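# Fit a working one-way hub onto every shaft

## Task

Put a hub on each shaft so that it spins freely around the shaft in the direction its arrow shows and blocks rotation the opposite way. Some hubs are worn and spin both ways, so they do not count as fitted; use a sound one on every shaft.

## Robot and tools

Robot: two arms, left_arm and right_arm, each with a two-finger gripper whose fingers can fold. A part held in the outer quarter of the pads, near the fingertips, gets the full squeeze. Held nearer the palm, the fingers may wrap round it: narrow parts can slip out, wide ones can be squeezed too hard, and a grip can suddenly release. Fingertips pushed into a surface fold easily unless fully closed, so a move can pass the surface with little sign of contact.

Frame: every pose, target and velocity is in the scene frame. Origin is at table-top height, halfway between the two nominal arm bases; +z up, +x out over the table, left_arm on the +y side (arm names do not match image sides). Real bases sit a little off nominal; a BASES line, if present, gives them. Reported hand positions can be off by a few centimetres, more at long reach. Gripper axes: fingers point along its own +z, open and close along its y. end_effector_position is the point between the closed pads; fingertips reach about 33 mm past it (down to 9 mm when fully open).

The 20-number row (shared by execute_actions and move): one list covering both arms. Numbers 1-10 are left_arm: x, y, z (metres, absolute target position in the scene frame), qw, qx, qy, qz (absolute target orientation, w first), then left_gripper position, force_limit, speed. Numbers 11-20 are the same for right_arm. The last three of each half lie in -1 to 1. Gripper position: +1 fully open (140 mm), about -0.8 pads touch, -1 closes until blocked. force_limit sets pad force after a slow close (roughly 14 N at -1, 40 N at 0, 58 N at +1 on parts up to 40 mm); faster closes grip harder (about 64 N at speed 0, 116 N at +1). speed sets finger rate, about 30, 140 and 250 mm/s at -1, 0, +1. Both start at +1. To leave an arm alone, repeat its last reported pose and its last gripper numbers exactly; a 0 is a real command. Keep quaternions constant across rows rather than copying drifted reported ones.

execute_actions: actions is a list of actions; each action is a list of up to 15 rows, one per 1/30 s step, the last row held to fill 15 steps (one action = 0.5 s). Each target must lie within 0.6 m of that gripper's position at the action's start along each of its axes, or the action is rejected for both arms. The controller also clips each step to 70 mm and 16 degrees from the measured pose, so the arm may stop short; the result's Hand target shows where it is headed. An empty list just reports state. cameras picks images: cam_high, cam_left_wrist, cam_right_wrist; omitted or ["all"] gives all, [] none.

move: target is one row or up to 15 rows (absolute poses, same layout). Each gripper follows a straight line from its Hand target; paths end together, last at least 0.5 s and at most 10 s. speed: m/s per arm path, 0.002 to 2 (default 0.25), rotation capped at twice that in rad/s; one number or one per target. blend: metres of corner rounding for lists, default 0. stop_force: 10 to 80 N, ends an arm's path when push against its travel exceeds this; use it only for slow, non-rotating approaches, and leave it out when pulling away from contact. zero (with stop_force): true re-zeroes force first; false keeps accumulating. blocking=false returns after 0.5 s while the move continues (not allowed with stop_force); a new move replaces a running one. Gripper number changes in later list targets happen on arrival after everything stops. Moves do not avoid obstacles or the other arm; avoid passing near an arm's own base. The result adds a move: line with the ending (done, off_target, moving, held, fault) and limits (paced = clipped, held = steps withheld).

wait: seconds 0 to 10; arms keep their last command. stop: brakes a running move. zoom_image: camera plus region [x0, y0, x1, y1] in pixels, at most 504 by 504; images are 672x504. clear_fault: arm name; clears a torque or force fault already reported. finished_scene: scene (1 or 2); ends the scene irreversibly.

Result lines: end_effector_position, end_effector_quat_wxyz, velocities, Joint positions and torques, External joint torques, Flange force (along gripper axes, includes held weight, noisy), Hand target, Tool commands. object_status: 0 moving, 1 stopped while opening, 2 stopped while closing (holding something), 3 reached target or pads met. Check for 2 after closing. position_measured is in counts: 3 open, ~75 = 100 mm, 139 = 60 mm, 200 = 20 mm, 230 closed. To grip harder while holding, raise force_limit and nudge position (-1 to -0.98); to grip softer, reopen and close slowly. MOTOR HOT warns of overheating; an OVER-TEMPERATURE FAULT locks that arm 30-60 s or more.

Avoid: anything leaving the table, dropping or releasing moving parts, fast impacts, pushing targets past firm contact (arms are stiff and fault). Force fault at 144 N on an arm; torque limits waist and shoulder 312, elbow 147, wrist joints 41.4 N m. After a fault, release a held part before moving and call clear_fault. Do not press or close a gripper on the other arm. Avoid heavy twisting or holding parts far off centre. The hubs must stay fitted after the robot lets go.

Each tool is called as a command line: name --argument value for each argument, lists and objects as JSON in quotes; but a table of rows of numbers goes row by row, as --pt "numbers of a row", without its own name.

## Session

execute_actions --actions '[]'

Scene clock: 0.00 s.
left_arm: end_effector_position=(+0.6720, +0.4221, +0.2299) position_measured=3 object_status=3 end_effector_quat_wxyz=(-0.251, +0.598, +0.548, +0.528) | right_arm: end_effector_position=(+0.2039, -0.0548, +0.1358) position_measured=3 object_status=3 end_effector_quat_wxyz=(-0.009, +0.953, +0.296, -0.062)
Joint positions: left_arm=[-0.6 0.418 1.911 1.151 1.542 -1.095] | right_arm=[1.018 0.173 1.959 0.107 1.094 1.925]
Joint velocities: within noise
Joint torques (N m): no reading
External joint torques (N m): no reading
Flange force (N): no reading
Hand target: left_arm +0.6720, +0.4221, +0.2299; -0.251, +0.598, +0.548, +0.528 | right_arm +0.2039, -0.0548, +0.1358; -0.009, +0.953, +0.296, -0.062
Tool commands: left_gripper/position=+1.0 left_gripper/force_limit=+1.0 left_gripper/speed=+1.0 right_gripper/position=+1.0 right_gripper/force_limit=+1.0 right_gripper/speed=+1.0

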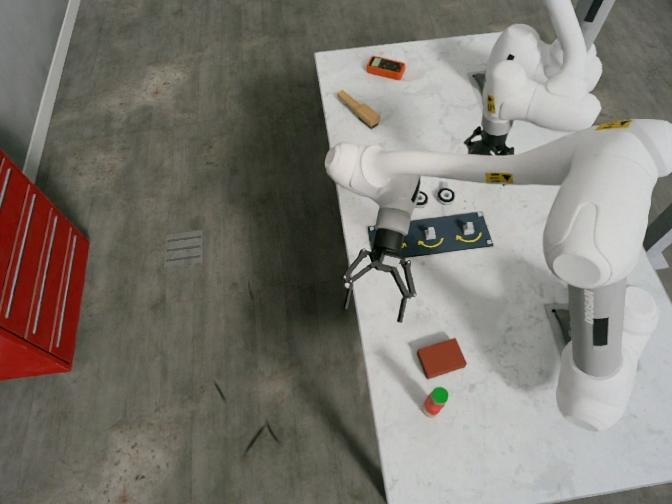

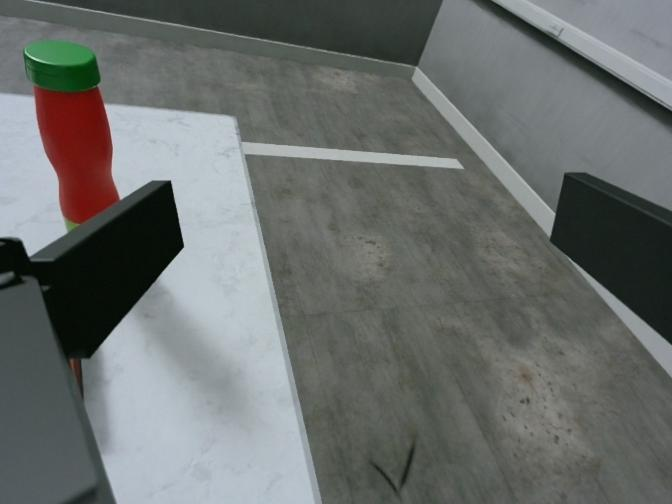

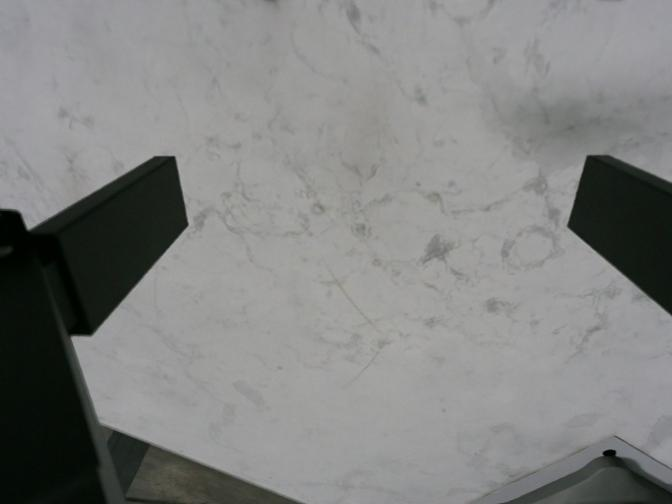

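move --target '[0.45,0.38,0.28,-0.251,0.598,0.548,0.528,1,1,1,0.2039,-0.0548,0.1358,-0.009,0.953,0.296,-0.062,1,1,1]' --speed 0.15

Scene clock: 41.53 s.
left_arm: end_effector_position=(+0.4500, +0.3800, +0.2800) position_measured=3 object_status=3 end_effector_quat_wxyz=(-0.251, +0.598, +0.548, +0.528) | right_arm: end_effector_position=(+0.2039, -0.0548, +0.1358) position_measured=3 object_status=3 end_effector_quat_wxyz=(-0.009, +0.953, +0.296, -0.062)
Joint positions: left_arm=[-0.925 0.182 2.13 0.92 1.755 -1.201] | right_arm=[1.018 0.174 1.958 0.106 1.095 1.925]
Joint torques (N m): left_arm=[-1.43 -51.54 -32.73 3.17 2.49 -0.24] | right_arm=[-2.82 -55.87 -33.13 3.25 -0.18 0.42]
External joint torques (N m): left_arm=[1.58 1.42 1.51 0.26 -0.48 0.25] | right_arm=[3.03 2.49 -2.45 0.58 0.36 -0.42]
Flange force (N): left_arm=[-2.2 1.1 4.6] | right_arm=[5.5 -7.9 -0.8]
Hand target: left_arm +0.4500, +0.3800, +0.2800; -0.251, +0.598, +0.548, +0.528 | right_arm +0.2039, -0.0548, +0.1358; -0.009, +0.953, +0.296, -0.062
Off the commanded pose: left_arm 0.000 m, 0 deg | right_arm 0.000 m, 0 deg.
move: done

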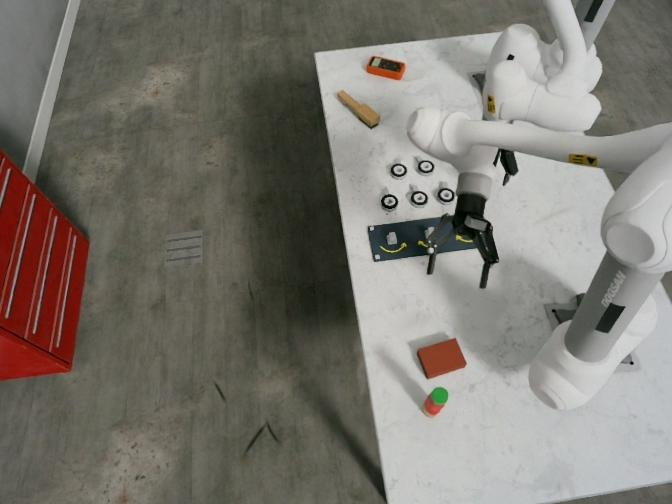

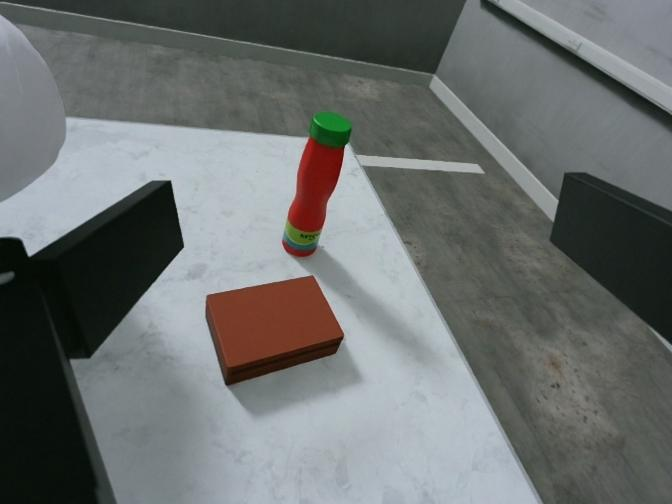

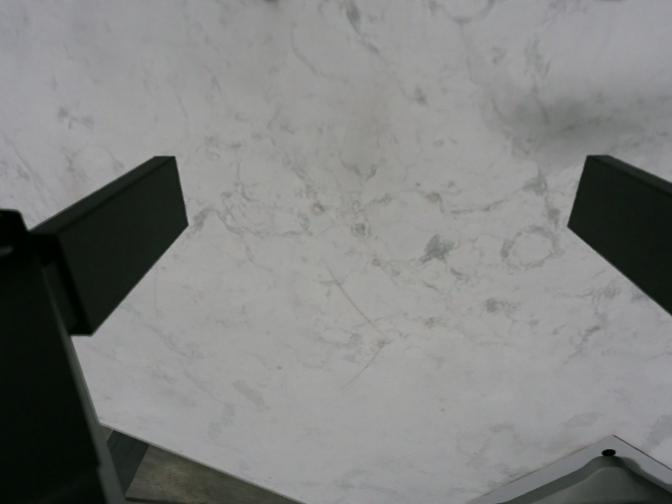

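move --target '[0.4,0.5,0.35,0,0.7071,0.7071,0,1,1,1,0.2039,-0.0548,0.1358,-0.009,0.953,0.296,-0.062,1,1,1]' --speed 0.15

zoom_image --camera "cam_high" --region '[350, 140, 510, 270]'

Scene clock: 67.13 s.
left_arm: end_effector_position=(+0.4000, +0.5000, +0.3500) position_measured=3 object_status=3 end_effector_quat_wxyz=(+0.000, +0.707, +0.707, +0.000) | right_arm: end_effector_position=(+0.2039, -0.0548, +0.1358) position_measured=3 object_status=3 end_effector_quat_wxyz=(-0.009, +0.953, +0.296, -0.062)
Joint positions: left_arm=[-0.044 -0.278 1.967 0 1.452 -0.106] | right_arm=[1.018 0.174 1.958 0.106 1.095 1.925]
Joint torques (N m): left_arm=[-3.86 -12.84 -42.78 4.17 0.33 -0.24] | right_arm=[-3.32 -55.82 -32.91 3.16 -0.23 0.5]
External joint torques (N m): left_arm=[4 -0.27 1.81 0.09 -0.32 0.24] | right_arm=[3.44 2.42 -2.66 0.67 0.42 -0.5]
Flange force (N): left_arm=[11.0 -1.3 3.5] | right_arm=[5.4 -8.6 -1.1]
Hand target: left_arm +0.4000, +0.5000, +0.3500; +0.000, +0.707, +0.707, +0.000 | right_arm +0.2039, -0.0548, +0.1358; -0.009, +0.953, +0.296, -0.062
Off the commanded pose: left_arm 0.000 m, 0 deg | right_arm 0.000 m, 0 deg.
move: done

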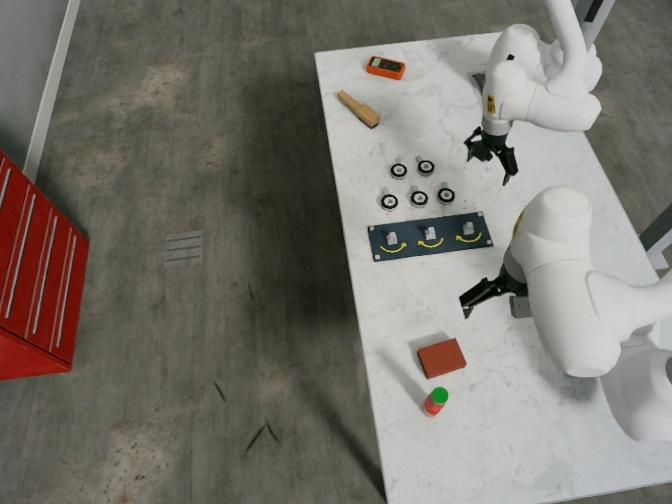

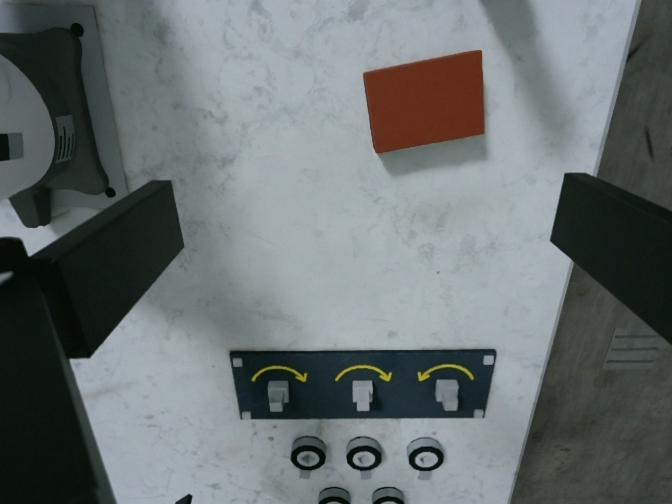

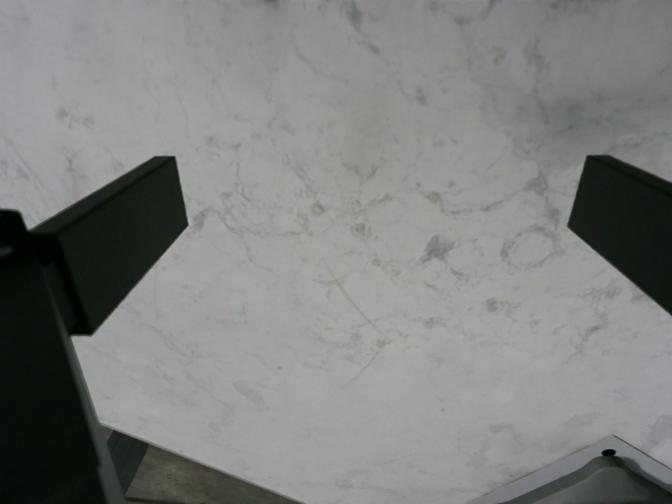

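Scaled by 3.150 from the camera's image (finer frame: 960x720).

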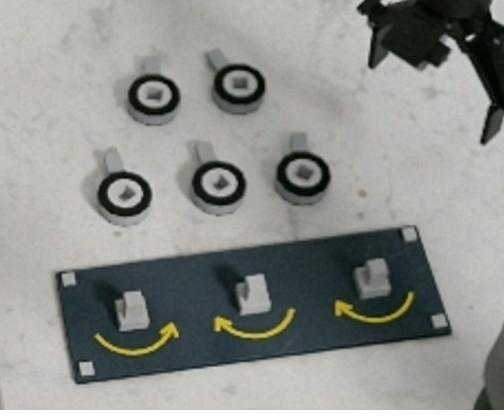

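move --pt "0.4 0.5 0.35 0 0.7071 0.7071 0 1 1 1 0.3 -0.12 0.2 0 0.7071 -0.7071 0 0.3 -1 -0.8" --pt "0.4 0.5 0.35 0 0.7071 0.7071 0 1 1 1 0.42 -0.1 0.2 0 0.7071 -0.7071 0 0.3 -1 -0.8" --speed 0.4 --cameras '["cam_right_wrist"]'

zoom_image --camera "cam_right_wrist" --region '[180, 40, 600, 355]'

Scene clock: 85.47 s.
left_arm: end_effector_position=(+0.4000, +0.5000, +0.3500) position_measured=3 object_status=3 end_effector_quat_wxyz=(+0.000, +0.707, +0.707, +0.000) | right_arm: end_effector_position=(+0.4199, -0.1000, +0.2000) position_measured=91 object_status=3 end_effector_quat_wxyz=(+0.000, +0.707, -0.707, +0.000)
Joint positions: left_arm=[-0.044 -0.278 1.967 0 1.452 -0.106] | right_arm=[0.744 0.216 1.77 0 1.156 3.876]
Joint torques (N m): left_arm=[-1.15 -13.52 -42.76 4.14 0.3 -0.24] | right_arm=[-3.01 -62.89 -35.48 3.29 -0.36 0.55]
External joint torques (N m): left_arm=[1.31 0.07 1.7 0.13 -0.29 0.24] | right_arm=[3.08 2.41 -2.78 0.61 0.38 -0.55]
Flange force (N): left_arm=[4.0 -1.3 3.4] | right_arm=[-9.3 -3.7 -2.2]
Hand target: left_arm +0.4000, +0.5000, +0.3500; +0.000, +0.707, +0.707, +0.000 | right_arm +0.4200, -0.1000, +0.2000; +0.000, +0.707, -0.707, +0.000
Off the commanded pose: left_arm 0.000 m, 0 deg | right_arm 0.000 m, 0 deg.
move: done

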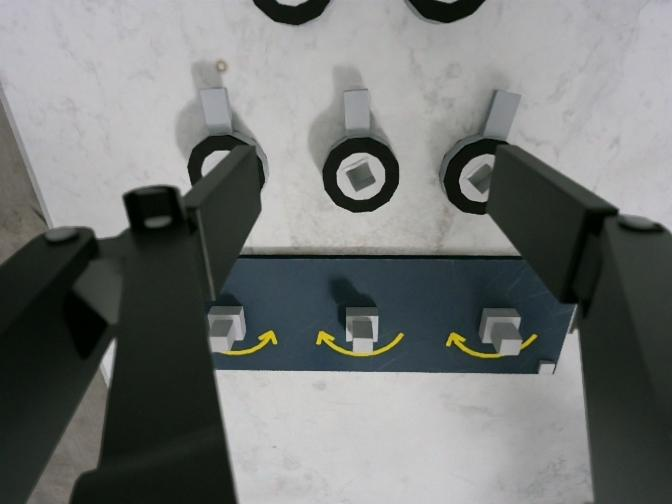

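Scaled by 1.200 from the camera's image (finer frame: 960x720).

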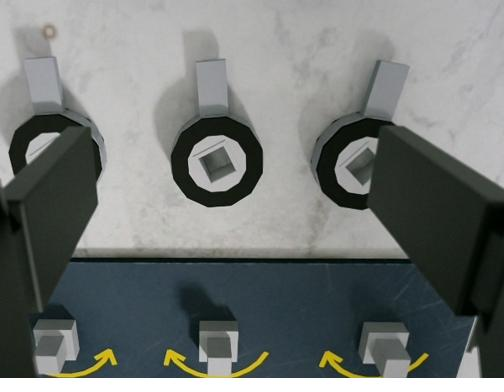

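move --target '[0.4,0.5,0.35,0,0.7071,0.7071,0,1,1,1,0.431,-0.057,0.06,0,0.7071,-0.7071,0,0.3,-1,-0.8]' --speed 0.15 --cameras '["cam_right_wrist"]'

zoom_image --camera "cam_right_wrist" --region '[290, 90, 470, 240]'

Scene clock: 99.70 s.
left_arm: end_effector_position=(+0.4000, +0.5000, +0.3500) position_measured=3 object_status=3 end_effector_quat_wxyz=(+0.000, +0.707, +0.707, +0.000) | right_arm: end_effector_position=(+0.4310, -0.0570, +0.0600) position_measured=91 object_status=3 end_effector_quat_wxyz=(+0.000, +0.707, -0.707, +0.000)
Joint positions: left_arm=[-0.044 -0.278 1.967 0 1.452 -0.106] | right_arm=[0.78 0.389 1.822 0 0.931 3.912]
Joint torques (N m): left_arm=[-1.91 -13.43 -42.87 4.12 0.26 -0.33] | right_arm=[-2.64 -75.06 -31.01 2.91 -0.36 0.43]
External joint torques (N m): left_arm=[2.01 0.19 1.86 0.15 -0.26 0.33] | right_arm=[2.86 2.23 -2.6 0.53 0.38 -0.43]
Flange force (N): left_arm=[6.1 -1.1 3.6] | right_arm=[-8.8 -3.4 -0.3]
Hand target: left_arm +0.4000, +0.5000, +0.3500; +0.000, +0.707, +0.707, +0.000 | right_arm +0.4310, -0.0570, +0.0600; +0.000, +0.707, -0.707, +0.000
Off the commanded pose: left_arm 0.000 m, 0 deg | right_arm 0.000 m, 0 deg.
move: done

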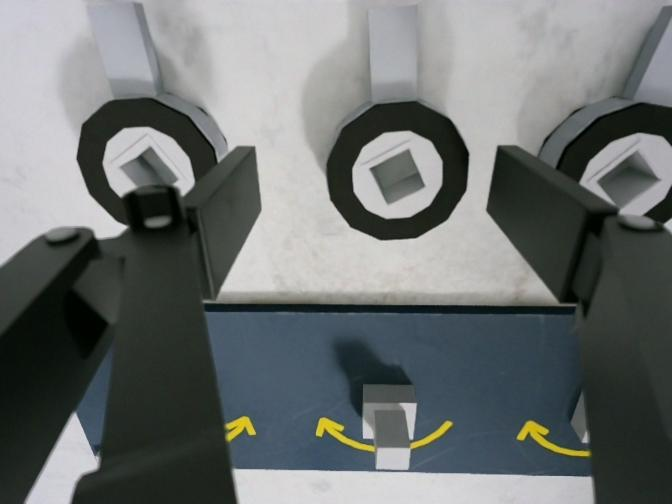

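Scaled by 2.800 from the camera's image (finer frame: 960x720).

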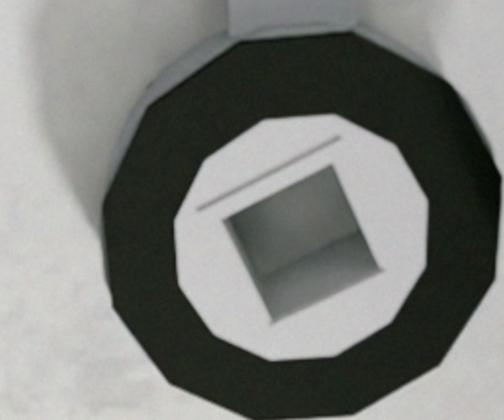

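move --pt "0.4 0.5 0.35 0 0.7071 0.7071 0 1 1 1 0.422 -0.055 0.06 0 0.7071 -0.7071 0 0.3 -1 -0.8" --pt "0.4 0.5 0.35 0 0.7071 0.7071 0 1 1 1 0.422 -0.055 0.041 0 0.7071 -0.7071 0 0.3 -1 -0.8" --speed 0.06 --cameras '[]'

execute_actions --actions '[[[0.4,0.5,0.35,0,0.7071,0.7071,0,1,1,1,0.422,-0.055,0.041,0,0.7071,-0.7071,0,-1,0,-1]],[[0.4,0.5,0.35,0,0.7071,0.7071,0,1,1,1,0.422,-0.055,0.041,0,0.7071,-0.7071,0,-1,0,-1]],[[0.4,0.5,0.35,0,0.7071,0.7071,0,1,1,1,0.422,-0.055,0.041,0,0.7071,-0.7071,0,-1,0,-1]],[[0.4,0.5,0.35,0,0.7071,0.7071,0,1,1,1,0.422,-0.055,0.041,0,0.7071,-0.7071,0,-0.98,1,-1]]]' --cameras '["cam_right_wrist"]'

zoom_image --camera "cam_right_wrist" --region '[290, 90, 470, 240]'

Scene clock: 115.57 s.
left_arm: end_effector_position=(+0.4000, +0.5000, +0.3500) position_measured=3 object_status=3 end_effector_quat_wxyz=(+0.000, +0.707, +0.707, +0.000) | right_arm: end_effector_position=(+0.4220, -0.0550, +0.0410) position_measured=91 object_status=3 end_effector_quat_wxyz=(+0.000, +0.707, -0.707, +0.000)
Joint positions: left_arm=[-0.044 -0.278 1.967 0 1.452 -0.106] | right_arm=[0.792 0.402 1.844 0 0.895 3.924]
Joint torques (N m): left_arm=[-1.32 -13.04 -42.71 4.06 0.31 -0.22] | right_arm=[-2.72 -76.24 -29.78 2.77 -0.49 0.52]
External joint torques (N m): left_arm=[1.41 -0.39 1.66 0.2 -0.3 0.23] | right_arm=[3.16 2.97 -2.95 0.59 0.52 -0.52]
Flange force (N): left_arm=[4.3 -2.1 3.2] | right_arm=[-10.4 -4.2 0.3]
Hand target: left_arm +0.4000, +0.5000, +0.3500; +0.000, +0.707, +0.707, +0.000 | right_arm +0.4220, -0.0550, +0.0410; +0.000, +0.707, -0.707, +0.000
Off the commanded pose: left_arm 0.000 m, 0 deg | right_arm 0.000 m, 0 deg.
move: done

Scene clock: 117.77 s.
left_arm: end_effector_position=(+0.4000, +0.5000, +0.3500) position_measured=3 object_status=3 end_effector_quat_wxyz=(+0.000, +0.707, +0.707, +0.000) | right_arm: end_effector_position=(+0.4220, -0.0550, +0.0410) position_measured=141 object_status=2 end_effector_quat_wxyz=(+0.000, +0.707, -0.707, +0.000)
Joint positions: left_arm=[-0.044 -0.278 1.967 0 1.452 -0.106] | right_arm=[0.792 0.402 1.844 0 0.895 3.924]
Joint torques (N m): left_arm=[-1.56 -13.2 -43.08 4.15 0.33 -0.19] | right_arm=[-2.68 -60.34 -23.72 2.88 -1.99 0.56]
External joint torques (N m): left_arm=[1.71 -0.16 1.97 0.12 -0.32 0.19] | right_arm=[2.88 -12.79 -8.98 0.45 2.01 -0.56]
External joint torques at the end of the 1st action: left_arm=[1.59 0.23 1.74 0.11 -0.36 0.19] | right_arm=[3.38 2.31 -2.57 0.62 0.37 -0.48]
External joint torques at the end of the 2nd action: left_arm=[1.8 0.35 1.7 0.09 -0.31 0.24] | right_arm=[4.07 1.67 -2.57 0.63 0.5 -0.51]
External joint torques at the end of the 3rd action: left_arm=[1.61 0.37 2.04 0.16 -0.28 0.29] | right_arm=[2.9 -8.19 -6.91 0.51 1.68 -0.47]
Flange force (N): left_arm=[4.9 -2.0 3.8] | right_arm=[-4.7 0.4 -22.8]
Flange force at the end of the 1st action (N): left_arm=[4.6 -1.0 3.6] | right_arm=[-9.3 -2.7 0.1]
Flange force at the end of the 2nd action (N): left_arm=[5.3 -0.7 3.5] | right_arm=[-9.5 -1.5 -0.8]
Flange force at the end of the 3rd action (N): left_arm=[4.9 -1.2 4.0] | right_arm=[-5.9 -0.6 -16.0]
Hand target: left_arm +0.4000, +0.5000, +0.3500; +0.000, +0.707, +0.707, +0.000 | right_arm +0.4220, -0.0550, +0.0410; +0.000, +0.707, -0.707, +0.000
Off the commanded pose: left_arm 0.000 m, 0 deg | right_arm 0.000 m, 0 deg.

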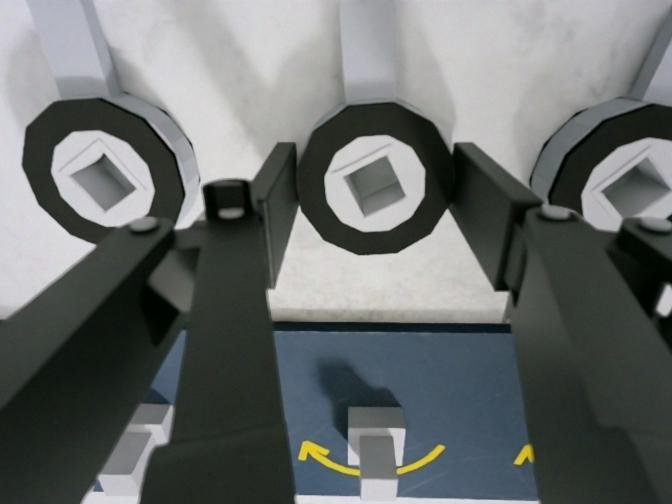

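Scaled by 2.800 from the camera's image (finer frame: 960x720).

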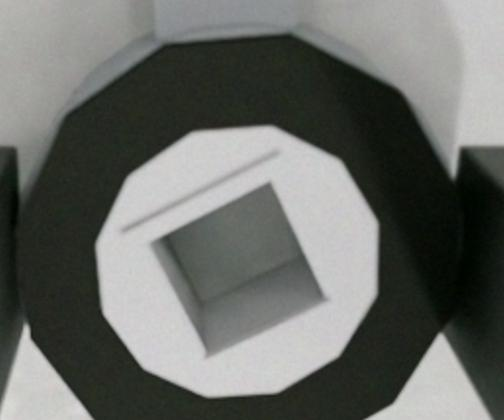

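move --pt "0.4 0.5 0.35 0 0.7071 0.7071 0 1 1 1 0.422 -0.055 0.135 0 0.7071 -0.7071 0 -0.98 1 -1" --pt "0.4 0.5 0.35 0 0.7071 0.7071 0 1 1 1 0.4178 0.0885 0.135 0 0.5225 -0.8526 0 -0.98 1 -1" --pt "0.4 0.5 0.35 0 0.7071 0.7071 0 1 1 1 0.4178 0.0885 0.0905 0 0.5225 -0.8526 0 -0.98 1 -1" --speed '[0.12,0.2,0.08]' --cameras '["cam_right_wrist","cam_left_wrist"]'

zoom_image --camera "cam_right_wrist" --region '[345, 160, 405, 220]'

Scene clock: 131.20 s.
left_arm: end_effector_position=(+0.4000, +0.5000, +0.3500) position_measured=3 object_status=3 end_effector_quat_wxyz=(+0.000, +0.707, +0.707, +0.000) | right_arm: end_effector_position=(+0.4178, +0.0885, +0.0906) position_measured=141 object_status=2 end_effector_quat_wxyz=(+0.000, -0.523, +0.853, +0.000)
Joint positions: left_arm=[-0.044 -0.278 1.967 0 1.452 -0.106] | right_arm=[0.925 0.505 1.573 0 1.063 4.529]
Joint torques (N m): left_arm=[-1.55 -13.57 -43.03 4.18 0.34 -0.27] | right_arm=[-2.89 -90.71 -35.26 3.19 -0.43 0.49]
External joint torques (N m): left_arm=[1.72 0.01 1.92 0.1 -0.34 0.27] | right_arm=[3.22 4.1 -1.33 0.58 0.47 -0.49]
Flange force (N): left_arm=[5.2 -1.6 3.8] | right_arm=[-9.8 2.1 1.4]
Hand target: left_arm +0.4000, +0.5000, +0.3500; +0.000, +0.707, +0.707, +0.000 | right_arm +0.4178, +0.0885, +0.0905; +0.000, -0.523, +0.853, +0.000
Off the commanded pose: left_arm 0.000 m, 0 deg | right_arm 0.000 m, 0 deg.
move: done
Images, in order (width x height): cam_left_wrist 672x504, cam_right_wrist 672x504.

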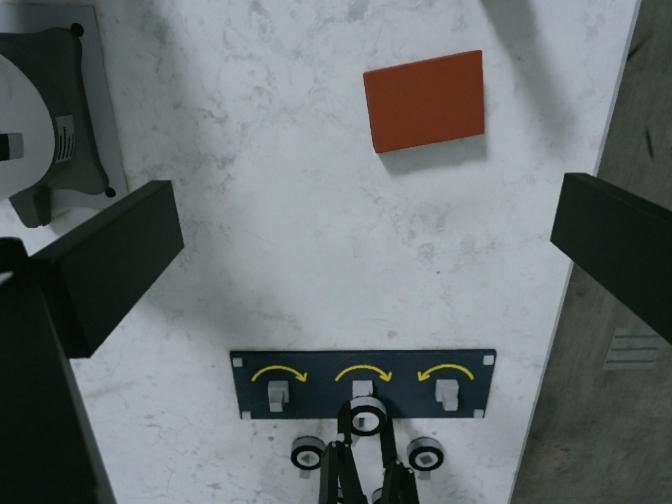

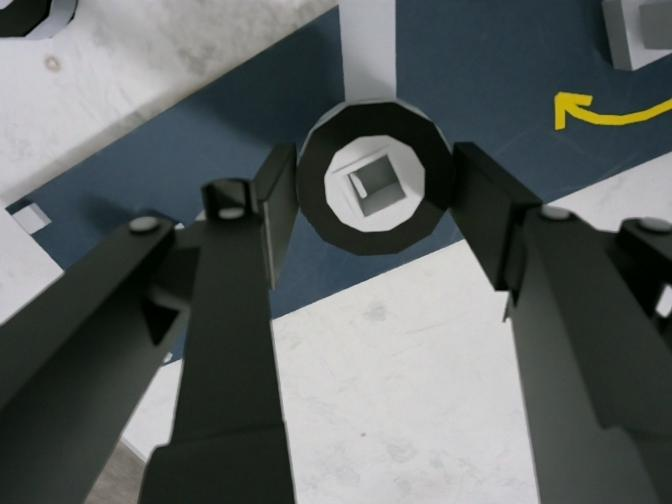

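Scaled by 8.400 from the camera's image (finer frame: 960x720).

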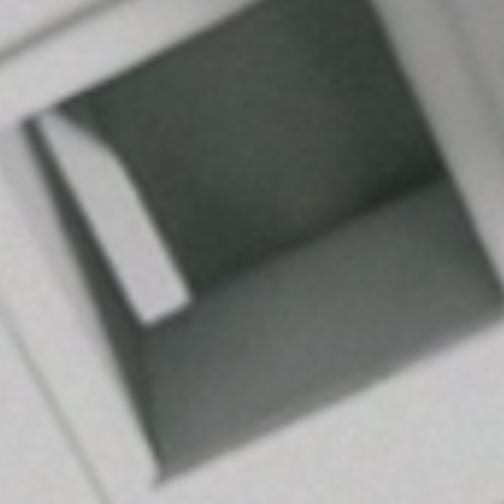

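move --target '[0.4,0.5,0.35,0,0.7071,0.7071,0,1,1,1,0.4163,0.09,0.0905,0,0.5225,-0.8526,0,-0.98,1,-1]' --cameras '["cam_right_wrist"]'

zoom_image --camera "cam_right_wrist" --region '[345, 160, 405, 220]'

Scene clock: 153.10 s.
left_arm: end_effector_position=(+0.4000, +0.5000, +0.3500) position_measured=3 object_status=3 end_effector_quat_wxyz=(+0.000, +0.707, +0.707, +0.000) | right_arm: end_effector_position=(+0.4163, +0.0900, +0.0905) position_measured=141 object_status=2 end_effector_quat_wxyz=(+0.000, -0.523, +0.853, +0.000)
Joint positions: left_arm=[-0.044 -0.278 1.967 0 1.452 -0.106] | right_arm=[0.928 0.506 1.573 0 1.063 4.531]
Joint torques (N m): left_arm=[-1.48 -13.62 -43.01 4.24 0.35 -0.25] | right_arm=[-2.84 -91.26 -35.64 3.21 -0.39 0.56]
External joint torques (N m): left_arm=[1.61 0.28 1.93 0.03 -0.35 0.25] | right_arm=[3.12 4.6 -0.92 0.54 0.43 -0.56]
Flange force (N): left_arm=[4.8 -1.2 3.9] | right_arm=[-9.5 2.0 2.2]
Hand target: left_arm +0.4000, +0.5000, +0.3500; +0.000, +0.707, +0.707, +0.000 | right_arm +0.4163, +0.0900, +0.0905; +0.000, -0.523, +0.853, +0.000
Off the commanded pose: left_arm 0.000 m, 0 deg | right_arm 0.000 m, 0 deg.
move: done

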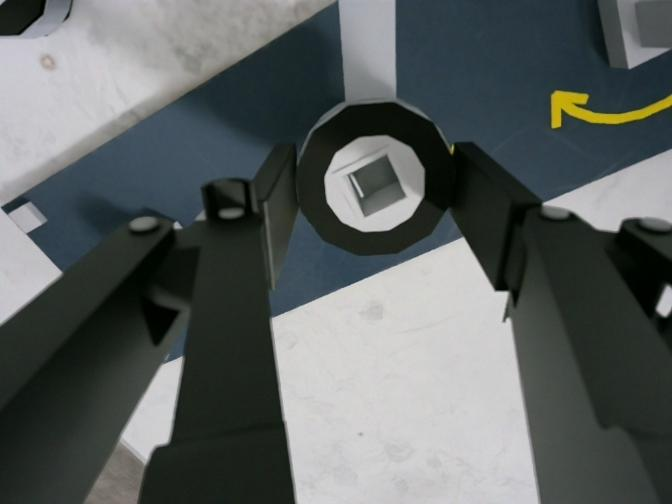

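Scaled by 8.400 from the camera's image (finer frame: 960x720).

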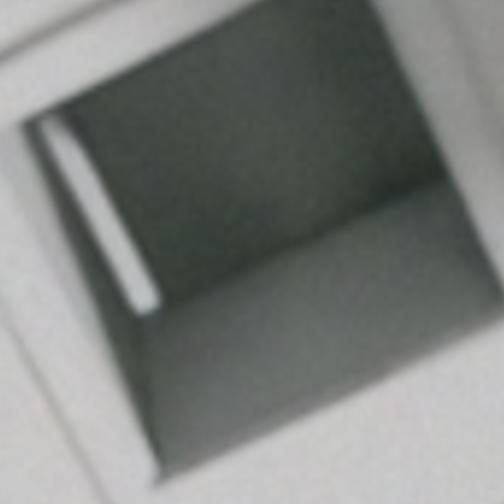

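move --target '[0.4,0.5,0.35,0,0.7071,0.7071,0,1,1,1,0.4158,0.0915,0.0905,0,0.5225,-0.8526,0,-0.98,1,-1]' --cameras '["cam_right_wrist"]'

zoom_image --camera "cam_right_wrist" --region '[345, 160, 405, 220]'

Scene clock: 172.13 s.
left_arm: end_effector_position=(+0.4000, +0.5000, +0.3500) position_measured=3 object_status=3 end_effector_quat_wxyz=(+0.000, +0.707, +0.707, +0.000) | right_arm: end_effector_position=(+0.4158, +0.0915, +0.0905) position_measured=141 object_status=2 end_effector_quat_wxyz=(+0.000, -0.523, +0.853, +0.000)
Joint positions: left_arm=[-0.044 -0.278 1.967 0 1.452 -0.106] | right_arm=[0.929 0.507 1.57 0 1.064 4.533]
Joint torques (N m): left_arm=[-1.12 -13.73 -42.72 4.13 0.41 -0.16] | right_arm=[-2.16 -91.31 -36.04 3.14 -0.37 0.52]
External joint torques (N m): left_arm=[1.3 0.2 1.64 0.14 -0.4 0.16] | right_arm=[2.34 4.57 -0.56 0.61 0.4 -0.52]
Flange force (N): left_arm=[3.8 -1.0 3.5] | right_arm=[-8.4 1.2 2.5]
Hand target: left_arm +0.4000, +0.5000, +0.3500; +0.000, +0.707, +0.707, +0.000 | right_arm +0.4158, +0.0915, +0.0905; +0.000, -0.523, +0.853, +0.000
Off the commanded pose: left_arm 0.000 m, 0 deg | right_arm 0.000 m, 0 deg.
move: done

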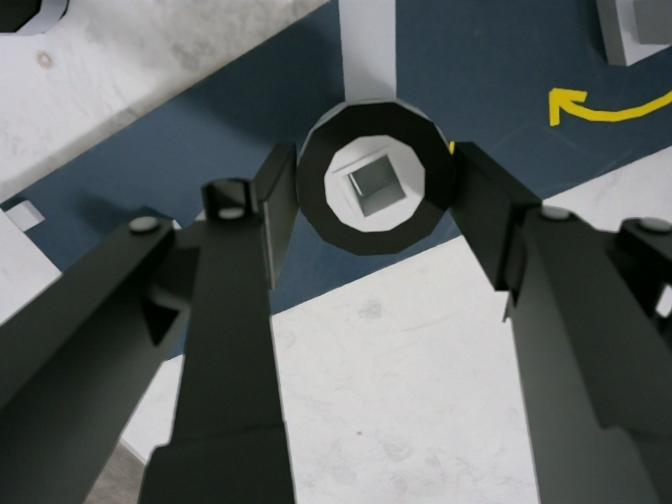

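Scaled by 8.400 from the camera's image (finer frame: 960x720).

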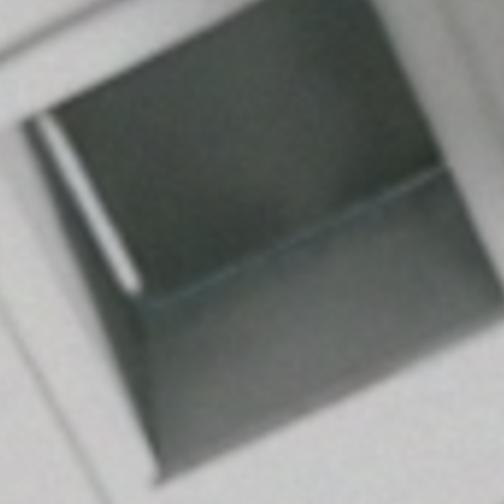

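move --target '[0.4,0.5,0.35,0,0.7071,0.7071,0,1,1,1,0.4157,0.0925,0.0905,0,0.5225,-0.8526,0,-0.98,1,-1]' --cameras '["cam_right_wrist"]'

zoom_image --camera "cam_right_wrist" --region '[345, 160, 405, 220]'

Scene clock: 183.50 s.
left_arm: end_effector_position=(+0.4000, +0.5000, +0.3500) position_measured=3 object_status=3 end_effector_quat_wxyz=(+0.000, +0.707, +0.707, +0.000) | right_arm: end_effector_position=(+0.4157, +0.0925, +0.0905) position_measured=141 object_status=2 end_effector_quat_wxyz=(+0.000, -0.523, +0.853, +0.000)
Joint positions: left_arm=[-0.044 -0.278 1.967 0 1.452 -0.106] | right_arm=[0.93 0.508 1.569 0 1.065 4.534]
Joint torques (N m): left_arm=[-1.57 -13.51 -42.81 4.16 0.31 -0.25] | right_arm=[-2.97 -91.3 -35.77 3.17 -0.46 0.53]
External joint torques (N m): left_arm=[1.63 0.51 1.79 0.1 -0.31 0.25] | right_arm=[3.38 4.42 -0.83 0.6 0.5 -0.53]
Flange force (N): left_arm=[4.9 -0.6 3.7] | right_arm=[-9.1 2.4 2.0]
Hand target: left_arm +0.4000, +0.5000, +0.3500; +0.000, +0.707, +0.707, +0.000 | right_arm +0.4157, +0.0925, +0.0905; +0.000, -0.523, +0.853, +0.000
Off the commanded pose: left_arm 0.000 m, 0 deg | right_arm 0.000 m, 0 deg.
move: done

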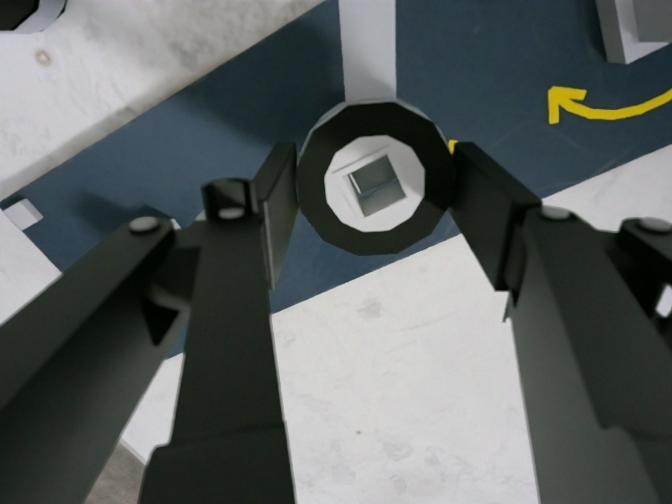

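Scaled by 8.400 from the camera's image (finer frame: 960x720).

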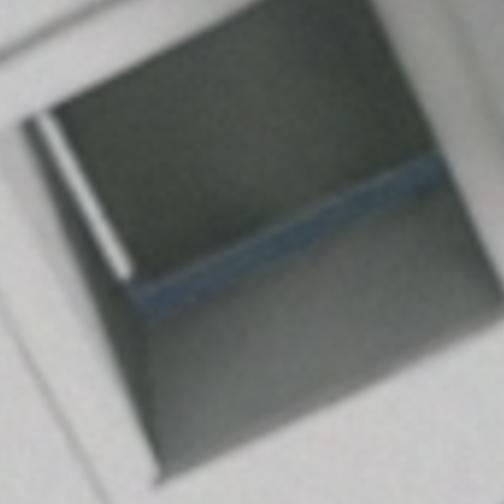

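move --target '[0.4,0.5,0.35,0,0.7071,0.7071,0,1,1,1,0.4157,0.0926,0.07,0,0.5225,-0.8526,0,-0.98,1,-1]' --speed 0.01 --stop_force 10 --cameras '[]'

move --target '[0.4,0.5,0.35,0,0.7071,0.7071,0,1,1,1,0.4157,0.0926,0.052,0,0.5225,-0.8526,0,-0.98,1,-1]' --speed 0.006 --stop_force 14 --cameras '["cam_right_wrist"]'

Scene clock: 194.73 s.
left_arm: end_effector_position=(+0.4000, +0.5000, +0.3500) position_measured=3 object_status=3 end_effector_quat_wxyz=(+0.000, +0.707, +0.707, +0.000) | right_arm: end_effector_position=(+0.4157, +0.0926, +0.0700) position_measured=141 object_status=2 end_effector_quat_wxyz=(+0.000, -0.523, +0.853, +0.000)
Joint positions: left_arm=[-0.044 -0.278 1.967 0 1.452 -0.106] | right_arm=[0.93 0.525 1.584 0 1.033 4.534]
Joint torques (N m): left_arm=[-1.74 -13.5 -42.92 4.08 0.37 -0.23] | right_arm=[-1.44 -91.51 -33.81 3.56 0.19 0.5]
External joint torques (N m): left_arm=[1.81 0.57 1.97 0.17 -0.38 0.23] | right_arm=[2.05 3.66 -2.19 0.16 -0.16 -0.5]
Flange force (N): left_arm=[5.3 -0.6 4.1] | right_arm=[-10.2 0.6 1.7]
Hand target: left_arm +0.4000, +0.5000, +0.3500; +0.000, +0.707, +0.707, +0.000 | right_arm +0.4157, +0.0926, +0.0700; +0.000, -0.523, +0.853, +0.000
Off the commanded pose: left_arm 0.000 m, 0 deg | right_arm 0.000 m, 0 deg.
move: done

Scene clock: 196.47 s.
left_arm: end_effector_position=(+0.4000, +0.5000, +0.3500) position_measured=3 object_status=3 end_effector_quat_wxyz=(+0.000, +0.707, +0.707, +0.000) | right_arm: end_effector_position=(+0.4157, +0.0926, +0.0634) position_measured=141 object_status=2 end_effector_quat_wxyz=(+0.000, -0.523, +0.853, +0.000)
Joint positions: left_arm=[-0.044 -0.278 1.967 0 1.452 -0.106] | right_arm=[0.93 0.53 1.589 0 1.022 4.534]
Joint torques (N m): left_arm=[-1.61 -13.93 -42.84 4.12 0.27 -0.2] | right_arm=[-1.21 -73.39 -25.91 3.48 -1.93 0.57]
External joint torques (N m): left_arm=[1.7 0.6 1.79 0.15 -0.27 0.2] | right_arm=[1.61 -14.58 -9.84 0.2 1.96 -0.57]
Flange force (N): left_arm=[4.9 -0.5 3.6] | right_arm=[-4.4 0.7 -22.2]
Hand target: left_arm +0.4000, +0.5000, +0.3500; +0.000, +0.707, +0.707, +0.000 | right_arm +0.4157, +0.0926, +0.0634; +0.000, -0.523, +0.853, +0.000
Off the commanded pose: left_arm 0.000 m, 0 deg | right_arm 0.011 m, 0 deg.
move: contact (right_arm)

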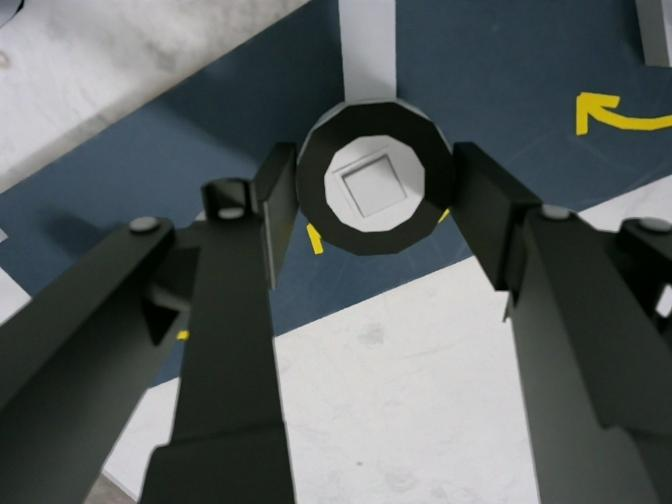

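execute_actions --actions '[[[0.4,0.5,0.35,0,0.7071,0.7071,0,1,1,1,0.4157,0.0926,0.0632,0,0.5225,-0.8526,0,0.17,-1,-1]],[[0.4,0.5,0.35,0,0.7071,0.7071,0,1,1,1,0.4157,0.0926,0.0632,0,0.5225,-0.8526,0,0.17,-1,-1]],[[0.4,0.5,0.35,0,0.7071,0.7071,0,1,1,1,0.4157,0.0926,0.0632,0,0.5225,-0.8526,0,-1,-1,-1]],[[0.4,0.5,0.35,0,0.7071,0.7071,0,1,1,1,0.4157,0.0926,0.0632,0,0.5225,-0.8526,0,-1,-1,-1]],[[0.4,0.5,0.35,0,0.7071,0.7071,0,1,1,1,0.4157,0.0926,0.0632,0,0.5225,-0.8526,0,-1,-1,-1]]]' --cameras '[]'

move --target '[0.4,0.5,0.35,0,0.7071,0.7071,0,1,1,1,0.4157,0.0926,0.0632,0,0.6947,-0.7193,0,-1,-1,-1]' --speed 0.1 --cameras '["cam_right_wrist"]'

move --target '[0.4,0.5,0.35,0,0.7071,0.7071,0,1,1,1,0.4157,0.0926,0.0632,0,0.5225,-0.8526,0,-1,-1,-1]' --speed 0.1 --cameras '["cam_right_wrist"]'

Scene clock: 212.23 s.
left_arm: end_effector_position=(+0.4000, +0.5000, +0.3500) position_measured=3 object_status=3 end_effector_quat_wxyz=(+0.000, +0.707, +0.707, +0.000) | right_arm: end_effector_position=(+0.4157, +0.0926, +0.0632) position_measured=138 object_status=2 end_effector_quat_wxyz=(+0.000, -0.523, +0.853, +0.000)
Joint positions: left_arm=[-0.044 -0.278 1.967 0 1.452 -0.106] | right_arm=[0.93 0.531 1.589 0 1.022 4.534]
Joint torques (N m): left_arm=[-1.03 -13.16 -42.52 4.15 0.29 -0.26] | right_arm=[-1.96 -88.43 -32.39 3.45 -0.38 0.44]
External joint torques (N m): left_arm=[1.19 -0.43 1.4 0.12 -0.28 0.26] | right_arm=[2.35 0.37 -3.34 0.22 0.41 -0.44]
External joint torques at the end of the 1st action: left_arm=[1.78 0.27 2 0.17 -0.21 0.24] | right_arm=[3.36 1.63 -2.9 0.62 0.41 -0.52]
External joint torques at the end of the 2nd action: left_arm=[1.87 0.32 2.04 0.12 -0.31 0.24] | right_arm=[2.76 1.84 -2.58 0.67 0.39 -0.53]
External joint torques at the end of the 3rd action: left_arm=[1.36 -0.45 1.94 0.16 -0.38 0.2] | right_arm=[2.87 2.09 -2.57 0.53 0.29 -0.47]
External joint torques at the end of the 4th action: left_arm=[1.57 0.09 1.8 0.14 -0.31 0.28] | right_arm=[2.28 0.68 -3.46 0.27 0.46 -0.49]
Flange force (N): left_arm=[3.8 -1.9 2.7] | right_arm=[-8.9 1.2 -2.7]
Flange force at the end of the 1st action (N): left_arm=[5.2 -1.3 3.8] | right_arm=[-9.8 2.3 -1.3]
Flange force at the end of the 2nd action (N): left_arm=[5.5 -1.2 4.0] | right_arm=[-9.2 1.6 -0.9]
Flange force at the end of the 3rd action (N): left_arm=[4.1 -2.5 3.8] | right_arm=[-9.5 1.8 -0.5]
Flange force at the end of the 4th action (N): left_arm=[4.8 -1.3 3.6] | right_arm=[-9.6 1.0 -2.6]
Hand target: left_arm +0.4000, +0.5000, +0.3500; +0.000, +0.707, +0.707, +0.000 | right_arm +0.4157, +0.0926, +0.0632; +0.000, -0.523, +0.853, +0.000
Off the commanded pose: left_arm 0.000 m, 0 deg | right_arm 0.000 m, 0 deg.

Scene clock: 214.83 s.
left_arm: end_effector_position=(+0.4000, +0.5000, +0.3500) position_measured=3 object_status=3 end_effector_quat_wxyz=(+0.000, +0.707, +0.707, +0.000) | right_arm: end_effector_position=(+0.4156, +0.0927, +0.0632) position_measured=138 object_status=2 end_effector_quat_wxyz=(+0.000, +0.695, -0.719, +0.000)
Joint positions: left_arm=[-0.044 -0.278 1.967 0 1.452 -0.106] | right_arm=[0.931 0.531 1.589 0 1.022 4.098]
Joint torques (N m): left_arm=[-1.03 -13.48 -43.21 4.14 0.19 -0.15] | right_arm=[12.42 -89.42 -31.39 8.25 0.6 -0.13]
External joint torques (N m): left_arm=[1.18 0.02 2.12 0.14 -0.19 0.16] | right_arm=[-12.28 1.42 -4.32 -4.6 -0.57 0.13]
Flange force (N): left_arm=[3.5 -2.1 3.9] | right_arm=[-0.6 -18.7 -1.0]
Hand target: left_arm +0.4000, +0.5000, +0.3500; +0.000, +0.707, +0.707, +0.000 | right_arm +0.4157, +0.0926, +0.0632; +0.000, +0.695, -0.719, +0.000
Off the commanded pose: left_arm 0.000 m, 0 deg | right_arm 0.000 m, 0 deg.
move: done

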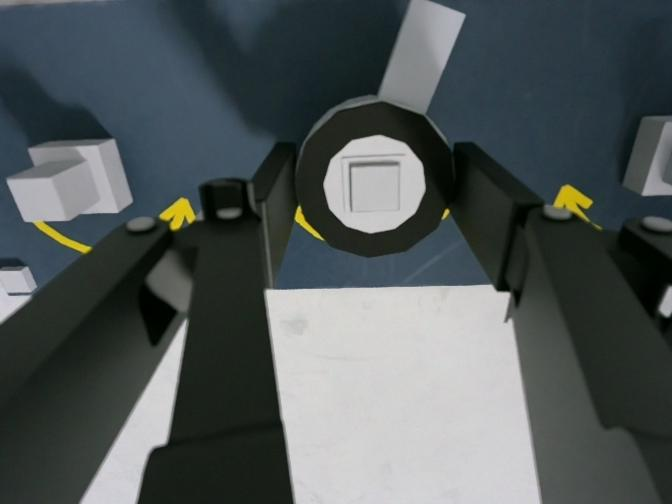

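Scene clock: 217.43 s.
left_arm: end_effector_position=(+0.4000, +0.5000, +0.3500) position_measured=3 object_status=3 end_effector_quat_wxyz=(+0.000, +0.707, +0.707, +0.000) | right_arm: end_effector_position=(+0.4158, +0.0925, +0.0632) position_measured=138 object_status=2 end_effector_quat_wxyz=(+0.000, -0.522, +0.853, +0.000)
Joint positions: left_arm=[-0.044 -0.278 1.967 0 1.452 -0.106] | right_arm=[0.93 0.531 1.589 0 1.022 4.534]
Joint torques (N m): left_arm=[-1.08 -13.16 -43.11 4.1 0.32 -0.31] | right_arm=[-3.58 -87.41 -32.2 2.74 -0.8 0.58]
External joint torques (N m): left_arm=[1.24 -0.4 2.01 0.17 -0.31 0.31] | right_arm=[3.84 -0.57 -3.54 0.94 0.84 -0.58]
Flange force (N): left_arm=[4.1 -2.5 3.8] | right_arm=[-8.7 3.0 -4.3]
Hand target: left_arm +0.4000, +0.5000, +0.3500; +0.000, +0.707, +0.707, +0.000 | right_arm +0.4157, +0.0926, +0.0632; +0.000, -0.523, +0.853, +0.000
Off the commanded pose: left_arm 0.000 m, 0 deg | right_arm 0.000 m, 0 deg.
move: done

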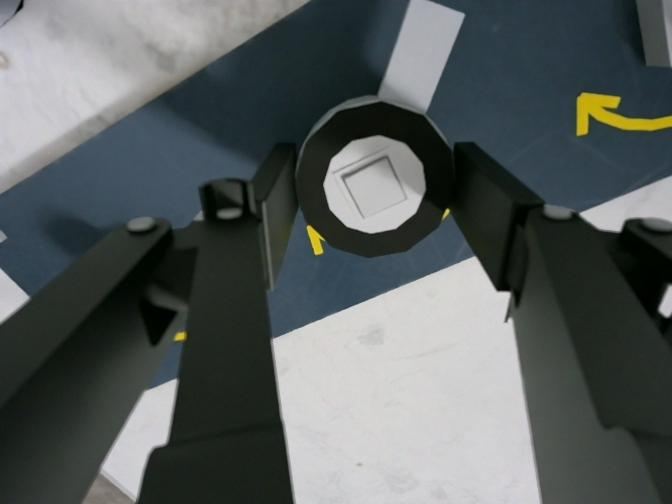

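execute_actions --actions '[[[0.4,0.5,0.35,0,0.7071,0.7071,0,1,1,1,0.4157,0.0926,0.0632,0,0.5225,-0.8526,0,0.3,-1,-0.8]],[[0.4,0.5,0.35,0,0.7071,0.7071,0,1,1,1,0.4157,0.0926,0.0632,0,0.5225,-0.8526,0,0.3,-1,-0.8]]]' --cameras '[]'

move --pt "0.4 0.5 0.35 0 0.7071 0.7071 0 1 1 1 0.4157 0.0926 0.13 0 0.5225 -0.8526 0 0.3 -1 -0.8" --pt "0.4 0.5 0.35 0 0.7071 0.7071 0 1 1 1 0.336 -0.055 0.13 0 0.7071 -0.7071 0 0.3 -1 -0.8" --pt "0.4 0.5 0.35 0 0.7071 0.7071 0 1 1 1 0.336 -0.055 0.06 0 0.7071 -0.7071 0 0.3 -1 -0.8" --speed '[0.1,0.25,0.15]' --cameras '["cam_right_wrist"]'

zoom_image --camera "cam_right_wrist" --region '[290, 90, 470, 240]'

Scene clock: 232.03 s.
left_arm: end_effector_position=(+0.4000, +0.5000, +0.3500) position_measured=3 object_status=3 end_effector_quat_wxyz=(+0.000, +0.707, +0.707, +0.000) | right_arm: end_effector_position=(+0.4157, +0.0926, +0.0632) position_measured=91 object_status=3 end_effector_quat_wxyz=(+0.000, -0.523, +0.853, +0.000)
Joint positions: left_arm=[-0.044 -0.278 1.967 0 1.452 -0.106] | right_arm=[0.93 0.531 1.589 0 1.022 4.534]
Joint torques (N m): left_arm=[-1.18 -13.17 -42.91 4.14 0.38 -0.18] | right_arm=[-2.95 -90.1 -33.02 3.09 -0.36 0.51]
External joint torques (N m): left_arm=[1.35 -0.39 1.75 0.14 -0.38 0.18] | right_arm=[3.38 2.11 -2.69 0.59 0.4 -0.51]
External joint torques at the end of the 1st action: left_arm=[1.19 0.29 2 0.12 -0.32 0.25] | right_arm=[3.35 1.88 -2.43 0.59 0.41 -0.52]
Flange force (N): left_arm=[4.0 -2.2 3.5] | right_arm=[-10.0 2.3 -0.7]
Flange force at the end of the 1st action (N): left_arm=[3.8 -1.3 4.0] | right_arm=[-9.1 2.4 -0.8]
Hand target: left_arm +0.4000, +0.5000, +0.3500; +0.000, +0.707, +0.707, +0.000 | right_arm +0.4157, +0.0926, +0.0632; +0.000, -0.523, +0.853, +0.000
Off the commanded pose: left_arm 0.000 m, 0 deg | right_arm 0.000 m, 0 deg.

Scene clock: 234.70 s.
left_arm: end_effector_position=(+0.4000, +0.5000, +0.3500) position_measured=3 object_status=3 end_effector_quat_wxyz=(+0.000, +0.707, +0.707, +0.000) | right_arm: end_effector_position=(+0.3360, -0.0550, +0.0601) position_measured=91 object_status=3 end_effector_quat_wxyz=(+0.000, +0.707, -0.707, +0.000)
Joint positions: left_arm=[-0.044 -0.278 1.967 0 1.452 -0.106] | right_arm=[0.889 0.309 1.939 0 0.893 4.021]
Joint torques (N m): left_arm=[-1.52 -13.59 -42.64 4.1 0.39 -0.24] | right_arm=[-3.18 -66.57 -29.82 2.82 -0.24 0.57]
External joint torques (N m): left_arm=[1.63 0.57 1.63 0.16 -0.38 0.24] | right_arm=[3.36 2.51 -2.86 0.52 0.27 -0.57]
Flange force (N): left_arm=[4.9 -0.2 3.5] | right_arm=[-10.1 -1.9 0.1]
Hand target: left_arm +0.4000, +0.5000, +0.3500; +0.000, +0.707, +0.707, +0.000 | right_arm +0.3360, -0.0550, +0.0600; +0.000, +0.707, -0.707, +0.000
Off the commanded pose: left_arm 0.000 m, 0 deg | right_arm 0.000 m, 0 deg.
move: done

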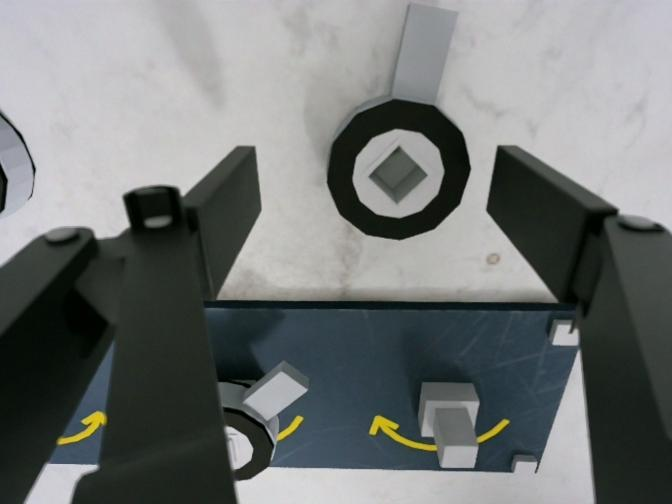

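Scaled by 2.800 from the camera's image (finer frame: 960x720).

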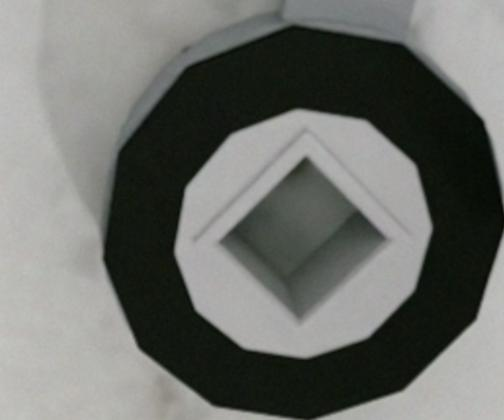

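move --target '[0.4,0.5,0.35,0,0.7071,0.7071,0,1,1,1,0.3265,-0.053,0.06,0,0.3706,-0.9288,0,0.3,-1,-0.8]' --speed 0.15 --cameras '["cam_right_wrist"]'

zoom_image --camera "cam_right_wrist" --region '[290, 90, 470, 240]'

Scene clock: 255.03 s.
left_arm: end_effector_position=(+0.4000, +0.5000, +0.3500) position_measured=3 object_status=3 end_effector_quat_wxyz=(+0.000, +0.707, +0.707, +0.000) | right_arm: end_effector_position=(+0.3265, -0.0530, +0.0600) position_measured=91 object_status=3 end_effector_quat_wxyz=(+0.000, -0.371, +0.929, +0.000)
Joint positions: left_arm=[-0.044 -0.278 1.967 0 1.452 -0.106] | right_arm=[0.903 0.304 1.947 0 0.891 4.847]
Joint torques (N m): left_arm=[-0.99 -13.65 -42.82 4.08 0.3 -0.23] | right_arm=[-2.83 -65.53 -29.97 2.83 -0.37 0.52]
External joint torques (N m): left_arm=[1.03 0.75 1.84 0.18 -0.3 0.23] | right_arm=[3.04 2.07 -2.59 0.53 0.41 -0.52]
Flange force (N): left_arm=[3.3 -0.4 3.8] | right_arm=[-7.3 5.6 -0.4]
Hand target: left_arm +0.4000, +0.5000, +0.3500; +0.000, +0.707, +0.707, +0.000 | right_arm +0.3265, -0.0530, +0.0600; +0.000, -0.371, +0.929, +0.000
Off the commanded pose: left_arm 0.000 m, 0 deg | right_arm 0.000 m, 0 deg.
move: done

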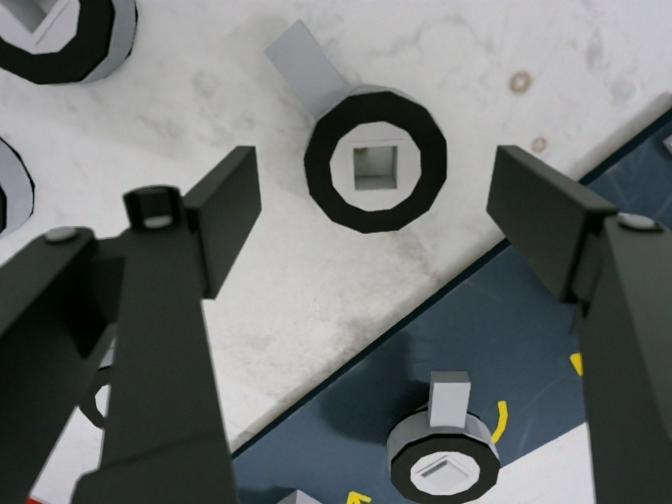

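Scaled by 2.800 from the camera's image (finer frame: 960x720).

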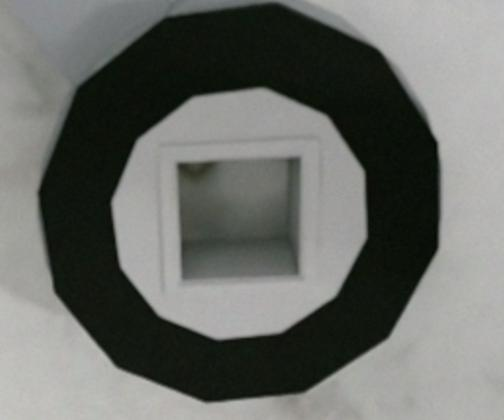

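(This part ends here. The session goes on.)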